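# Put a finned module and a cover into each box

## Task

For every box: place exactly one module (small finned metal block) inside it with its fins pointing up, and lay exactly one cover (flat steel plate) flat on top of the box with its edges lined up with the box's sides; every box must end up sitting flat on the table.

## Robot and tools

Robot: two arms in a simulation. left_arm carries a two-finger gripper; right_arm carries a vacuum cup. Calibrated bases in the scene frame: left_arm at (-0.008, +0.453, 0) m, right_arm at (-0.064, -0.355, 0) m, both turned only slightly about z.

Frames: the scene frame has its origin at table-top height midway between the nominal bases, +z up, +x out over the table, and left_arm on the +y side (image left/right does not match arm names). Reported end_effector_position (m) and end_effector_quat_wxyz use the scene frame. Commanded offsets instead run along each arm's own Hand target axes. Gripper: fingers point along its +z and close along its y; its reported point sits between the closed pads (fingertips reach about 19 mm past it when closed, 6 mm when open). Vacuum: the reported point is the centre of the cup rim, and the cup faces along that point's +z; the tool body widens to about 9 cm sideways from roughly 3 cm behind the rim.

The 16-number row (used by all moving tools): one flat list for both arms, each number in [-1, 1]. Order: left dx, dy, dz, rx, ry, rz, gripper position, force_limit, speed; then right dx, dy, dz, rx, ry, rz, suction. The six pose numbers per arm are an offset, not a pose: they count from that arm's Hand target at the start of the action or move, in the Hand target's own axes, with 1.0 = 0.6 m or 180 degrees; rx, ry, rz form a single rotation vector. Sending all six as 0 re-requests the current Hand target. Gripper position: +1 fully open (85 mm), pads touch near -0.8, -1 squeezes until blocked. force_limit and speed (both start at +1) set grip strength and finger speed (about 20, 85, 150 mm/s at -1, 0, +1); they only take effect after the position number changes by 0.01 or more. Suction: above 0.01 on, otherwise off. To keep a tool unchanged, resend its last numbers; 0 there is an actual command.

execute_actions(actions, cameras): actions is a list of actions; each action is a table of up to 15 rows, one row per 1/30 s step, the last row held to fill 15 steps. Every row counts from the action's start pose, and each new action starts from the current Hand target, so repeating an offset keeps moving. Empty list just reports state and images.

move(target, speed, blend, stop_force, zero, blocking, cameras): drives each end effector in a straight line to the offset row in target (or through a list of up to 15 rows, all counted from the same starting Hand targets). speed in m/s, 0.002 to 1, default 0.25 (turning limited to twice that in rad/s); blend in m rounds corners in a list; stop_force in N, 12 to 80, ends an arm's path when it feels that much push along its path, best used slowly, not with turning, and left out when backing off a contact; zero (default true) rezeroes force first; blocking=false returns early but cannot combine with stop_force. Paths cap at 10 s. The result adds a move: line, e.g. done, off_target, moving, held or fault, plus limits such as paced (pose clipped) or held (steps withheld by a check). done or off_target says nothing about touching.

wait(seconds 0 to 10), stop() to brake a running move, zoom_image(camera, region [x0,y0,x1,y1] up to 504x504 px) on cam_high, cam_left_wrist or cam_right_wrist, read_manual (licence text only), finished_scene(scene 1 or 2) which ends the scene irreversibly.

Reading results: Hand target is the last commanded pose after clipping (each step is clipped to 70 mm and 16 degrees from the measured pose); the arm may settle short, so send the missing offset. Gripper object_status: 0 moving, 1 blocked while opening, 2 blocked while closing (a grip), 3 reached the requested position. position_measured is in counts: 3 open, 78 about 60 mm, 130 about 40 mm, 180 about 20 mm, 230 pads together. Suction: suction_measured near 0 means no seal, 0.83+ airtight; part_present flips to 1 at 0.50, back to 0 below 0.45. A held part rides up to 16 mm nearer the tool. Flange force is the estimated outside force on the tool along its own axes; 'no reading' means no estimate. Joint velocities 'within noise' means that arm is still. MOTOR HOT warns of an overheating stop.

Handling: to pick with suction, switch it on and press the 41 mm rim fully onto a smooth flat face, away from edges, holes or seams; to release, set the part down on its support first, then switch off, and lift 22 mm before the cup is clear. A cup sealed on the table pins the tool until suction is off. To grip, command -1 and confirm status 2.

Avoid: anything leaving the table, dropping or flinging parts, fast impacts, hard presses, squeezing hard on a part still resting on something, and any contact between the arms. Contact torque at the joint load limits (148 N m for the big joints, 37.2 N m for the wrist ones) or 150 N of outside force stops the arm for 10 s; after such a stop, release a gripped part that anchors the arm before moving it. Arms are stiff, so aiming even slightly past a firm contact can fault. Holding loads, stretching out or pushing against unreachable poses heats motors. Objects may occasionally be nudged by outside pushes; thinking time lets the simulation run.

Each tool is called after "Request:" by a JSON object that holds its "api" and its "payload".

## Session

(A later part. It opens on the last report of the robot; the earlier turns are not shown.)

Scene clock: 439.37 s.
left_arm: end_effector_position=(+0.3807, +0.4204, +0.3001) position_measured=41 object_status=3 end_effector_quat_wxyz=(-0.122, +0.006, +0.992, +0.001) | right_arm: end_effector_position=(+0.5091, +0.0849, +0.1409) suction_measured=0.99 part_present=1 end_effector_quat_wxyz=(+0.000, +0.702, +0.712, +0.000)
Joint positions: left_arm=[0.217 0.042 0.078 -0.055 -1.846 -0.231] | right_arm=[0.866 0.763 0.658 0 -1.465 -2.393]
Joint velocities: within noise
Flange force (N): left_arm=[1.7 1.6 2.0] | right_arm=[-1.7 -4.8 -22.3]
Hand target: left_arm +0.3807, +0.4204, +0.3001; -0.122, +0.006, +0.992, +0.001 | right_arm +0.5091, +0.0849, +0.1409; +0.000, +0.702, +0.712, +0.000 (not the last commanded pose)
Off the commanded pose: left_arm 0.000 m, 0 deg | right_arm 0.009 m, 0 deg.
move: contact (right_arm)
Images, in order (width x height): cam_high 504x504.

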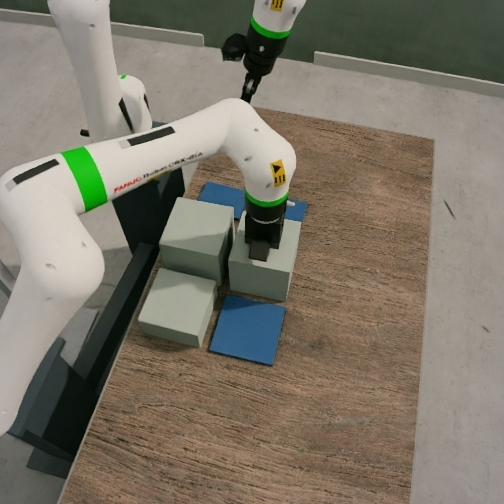

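Request:
{"api": "move", "payload": {"target": [0,0,0,0,0,0,0.7,-0.8,-1,0,0,-0.003,0,0,0,0], "speed": 0.02, "cameras": []}}

Request:
{"api": "wait", "payload": {"seconds": 0.3, "cameras": []}}

Request:
{"api": "move", "payload": {"target": [[0,0,0,0,0,0,0.7,-0.8,-1,0,0,-0.05,0,0,0,0],[0,0,0,0,0,0,0.7,-0.8,-1,0,0,-0.35,0,0,0,0],[0,0,0,0,0,0,0.7,-0.8,-1,-0.65,0,-0.35,0,0,0,0]], "speed": [0.05,0.25,0.3], "blend": [0,0.05,0], "cameras": []}}

Request:
{"api": "move", "payload": {"target": [-0.164,-0.558,0.014,0,-0.0778,0,0.7,-0.8,-1,0,0,0,0,0,0,0], "speed": 0.25, "cameras": ["cam_left_wrist"]}}

Request:
{"api": "zoom_image", "payload": {"camera": "cam_left_wrist", "region": [205, 155, 275, 205]}}

Request:
{"api": "zoom_image", "payload": {"camera": "cam_left_wrist", "region": [440, 155, 510, 205]}}

Scene clock: 451.03 s.
left_arm: end_effector_position=(+0.3807, +0.4204, +0.3001) position_measured=41 object_status=3 end_effector_quat_wxyz=(-0.122, +0.006, +0.992, +0.001) | right_arm: end_effector_position=(+0.5091, +0.0849, +0.1427) suction_measured=0.00 part_present=0 end_effector_quat_wxyz=(+0.000, +0.702, +0.712, +0.000)
Joint positions: left_arm=[0.217 0.042 0.078 -0.055 -1.846 -0.231] | right_arm=[0.866 0.763 0.661 0 -1.469 -2.393]
Joint velocities: within noise
Flange force (N): left_arm=[1.9 1.5 3.0] | right_arm=[-0.8 1.6 -18.5]
Hand target: left_arm +0.3807, +0.4204, +0.3001; -0.122, +0.006, +0.992, +0.001 | right_arm +0.5091, +0.0849, +0.1427; +0.000, +0.702, +0.712, +0.000
Off the commanded pose: left_arm 0.000 m, 0 deg | right_arm 0.000 m, 0 deg.
move: done
No camera images: "cameras" was empty.

Scene clock: 451.33 s.
left_arm: end_effector_position=(+0.3807, +0.4204, +0.3001) position_measured=41 object_status=3 end_effector_quat_wxyz=(-0.122, +0.006, +0.992, +0.001) | right_arm: end_effector_position=(+0.5091, +0.0849, +0.1427) suction_measured=0.00 part_present=0 end_effector_quat_wxyz=(+0.000, +0.702, +0.712, +0.000)
Joint positions: left_arm=[0.217 0.042 0.078 -0.055 -1.846 -0.231] | right_arm=[0.866 0.763 0.661 0 -1.469 -2.393]
Joint velocities: within noise
Flange force (N): left_arm=[1.6 1.3 2.3] | right_arm=[-0.7 1.1 -18.2]
Hand target: left_arm +0.3807, +0.4204, +0.3001; -0.122, +0.006, +0.992, +0.001 | right_arm +0.5091, +0.0849, +0.1427; +0.000, +0.702, +0.712, +0.000
Off the commanded pose: left_arm 0.000 m, 0 deg | right_arm 0.000 m, 0 deg.
wait: 0.30 s; at rest by 0.17 s
No camera images: "cameras" was empty.

Scene clock: 454.40 s.
left_arm: end_effector_position=(+0.3807, +0.4204, +0.3001) position_measured=41 object_status=3 end_effector_quat_wxyz=(-0.122, +0.006, +0.992, +0.001) | right_arm: end_effector_position=(+0.5144, -0.3050, +0.3526) suction_measured=0.00 part_present=0 end_effector_quat_wxyz=(+0.000, +0.702, +0.712, +0.000)
Joint positions: left_arm=[0.217 0.042 0.078 -0.055 -1.846 -0.231] | right_arm=[0.343 0.357 0.54 0 -1.754 -1.869]
Joint velocities: within noise
Flange force (N): left_arm=[2.3 1.2 2.6] | right_arm=[-1.6 3.7 -4.2]
Hand target: left_arm +0.3807, +0.4204, +0.3001; -0.122, +0.006, +0.992, +0.001 | right_arm +0.5144, -0.3051, +0.3526; +0.000, +0.702, +0.712, +0.000
Off the commanded pose: left_arm 0.000 m, 0 deg | right_arm 0.000 m, 0 deg.
move: done
No camera images: "cameras" was empty.

Scene clock: 456.23 s.
left_arm: end_effector_position=(+0.4699, +0.0844, +0.2682) position_measured=41 object_status=3 end_effector_quat_wxyz=(+0.000, +0.006, +1.000, +0.000) | right_arm: end_effector_position=(+0.5144, -0.3051, +0.3526) suction_measured=0.00 part_present=0 end_effector_quat_wxyz=(+0.000, +0.702, +0.712, +0.000)
Joint positions: left_arm=[-0.433 0.401 0.442 0.001 -1.613 0.428] | right_arm=[0.342 0.357 0.54 0 -1.754 -1.869]
Joint velocities: within noise
Flange force (N): left_arm=[2.5 4.2 2.4] | right_arm=[-1.5 2.6 -3.4]
Hand target: left_arm +0.4699, +0.0844, +0.2682; +0.000, +0.006, +1.000, +0.000 | right_arm +0.5144, -0.3051, +0.3526; +0.000, +0.702, +0.712, +0.000
Off the commanded pose: left_arm 0.000 m, 0 deg | right_arm 0.000 m, 0 deg.
move: done
Images, in order (width x height): cam_left_wrist 672x504.

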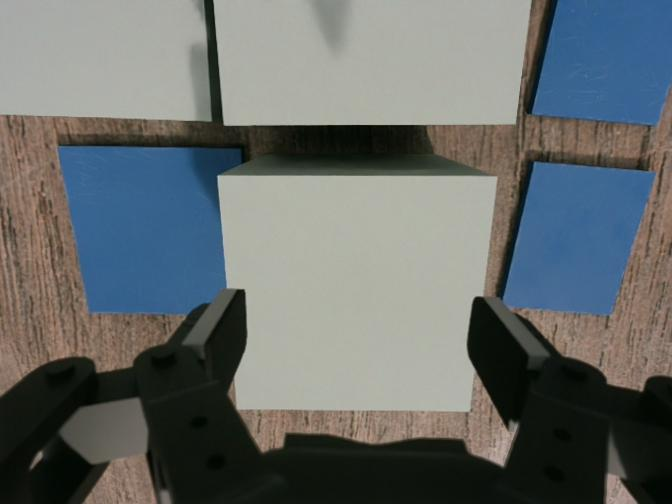

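Scaled by 7.200.

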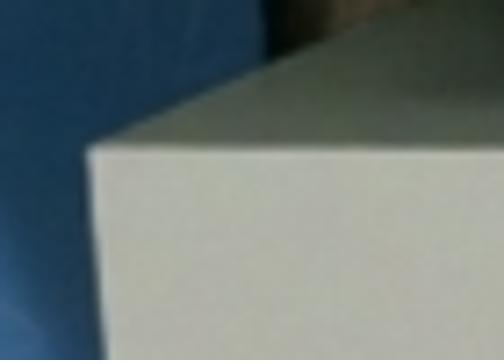

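Scaled by 7.200.

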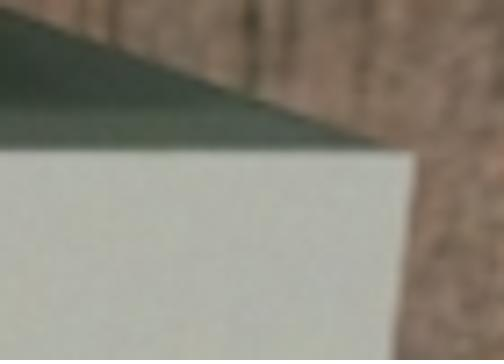

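Request:
{"api": "finished_scene", "payload": {"scene": 2}}

The scene is finished: the task was done.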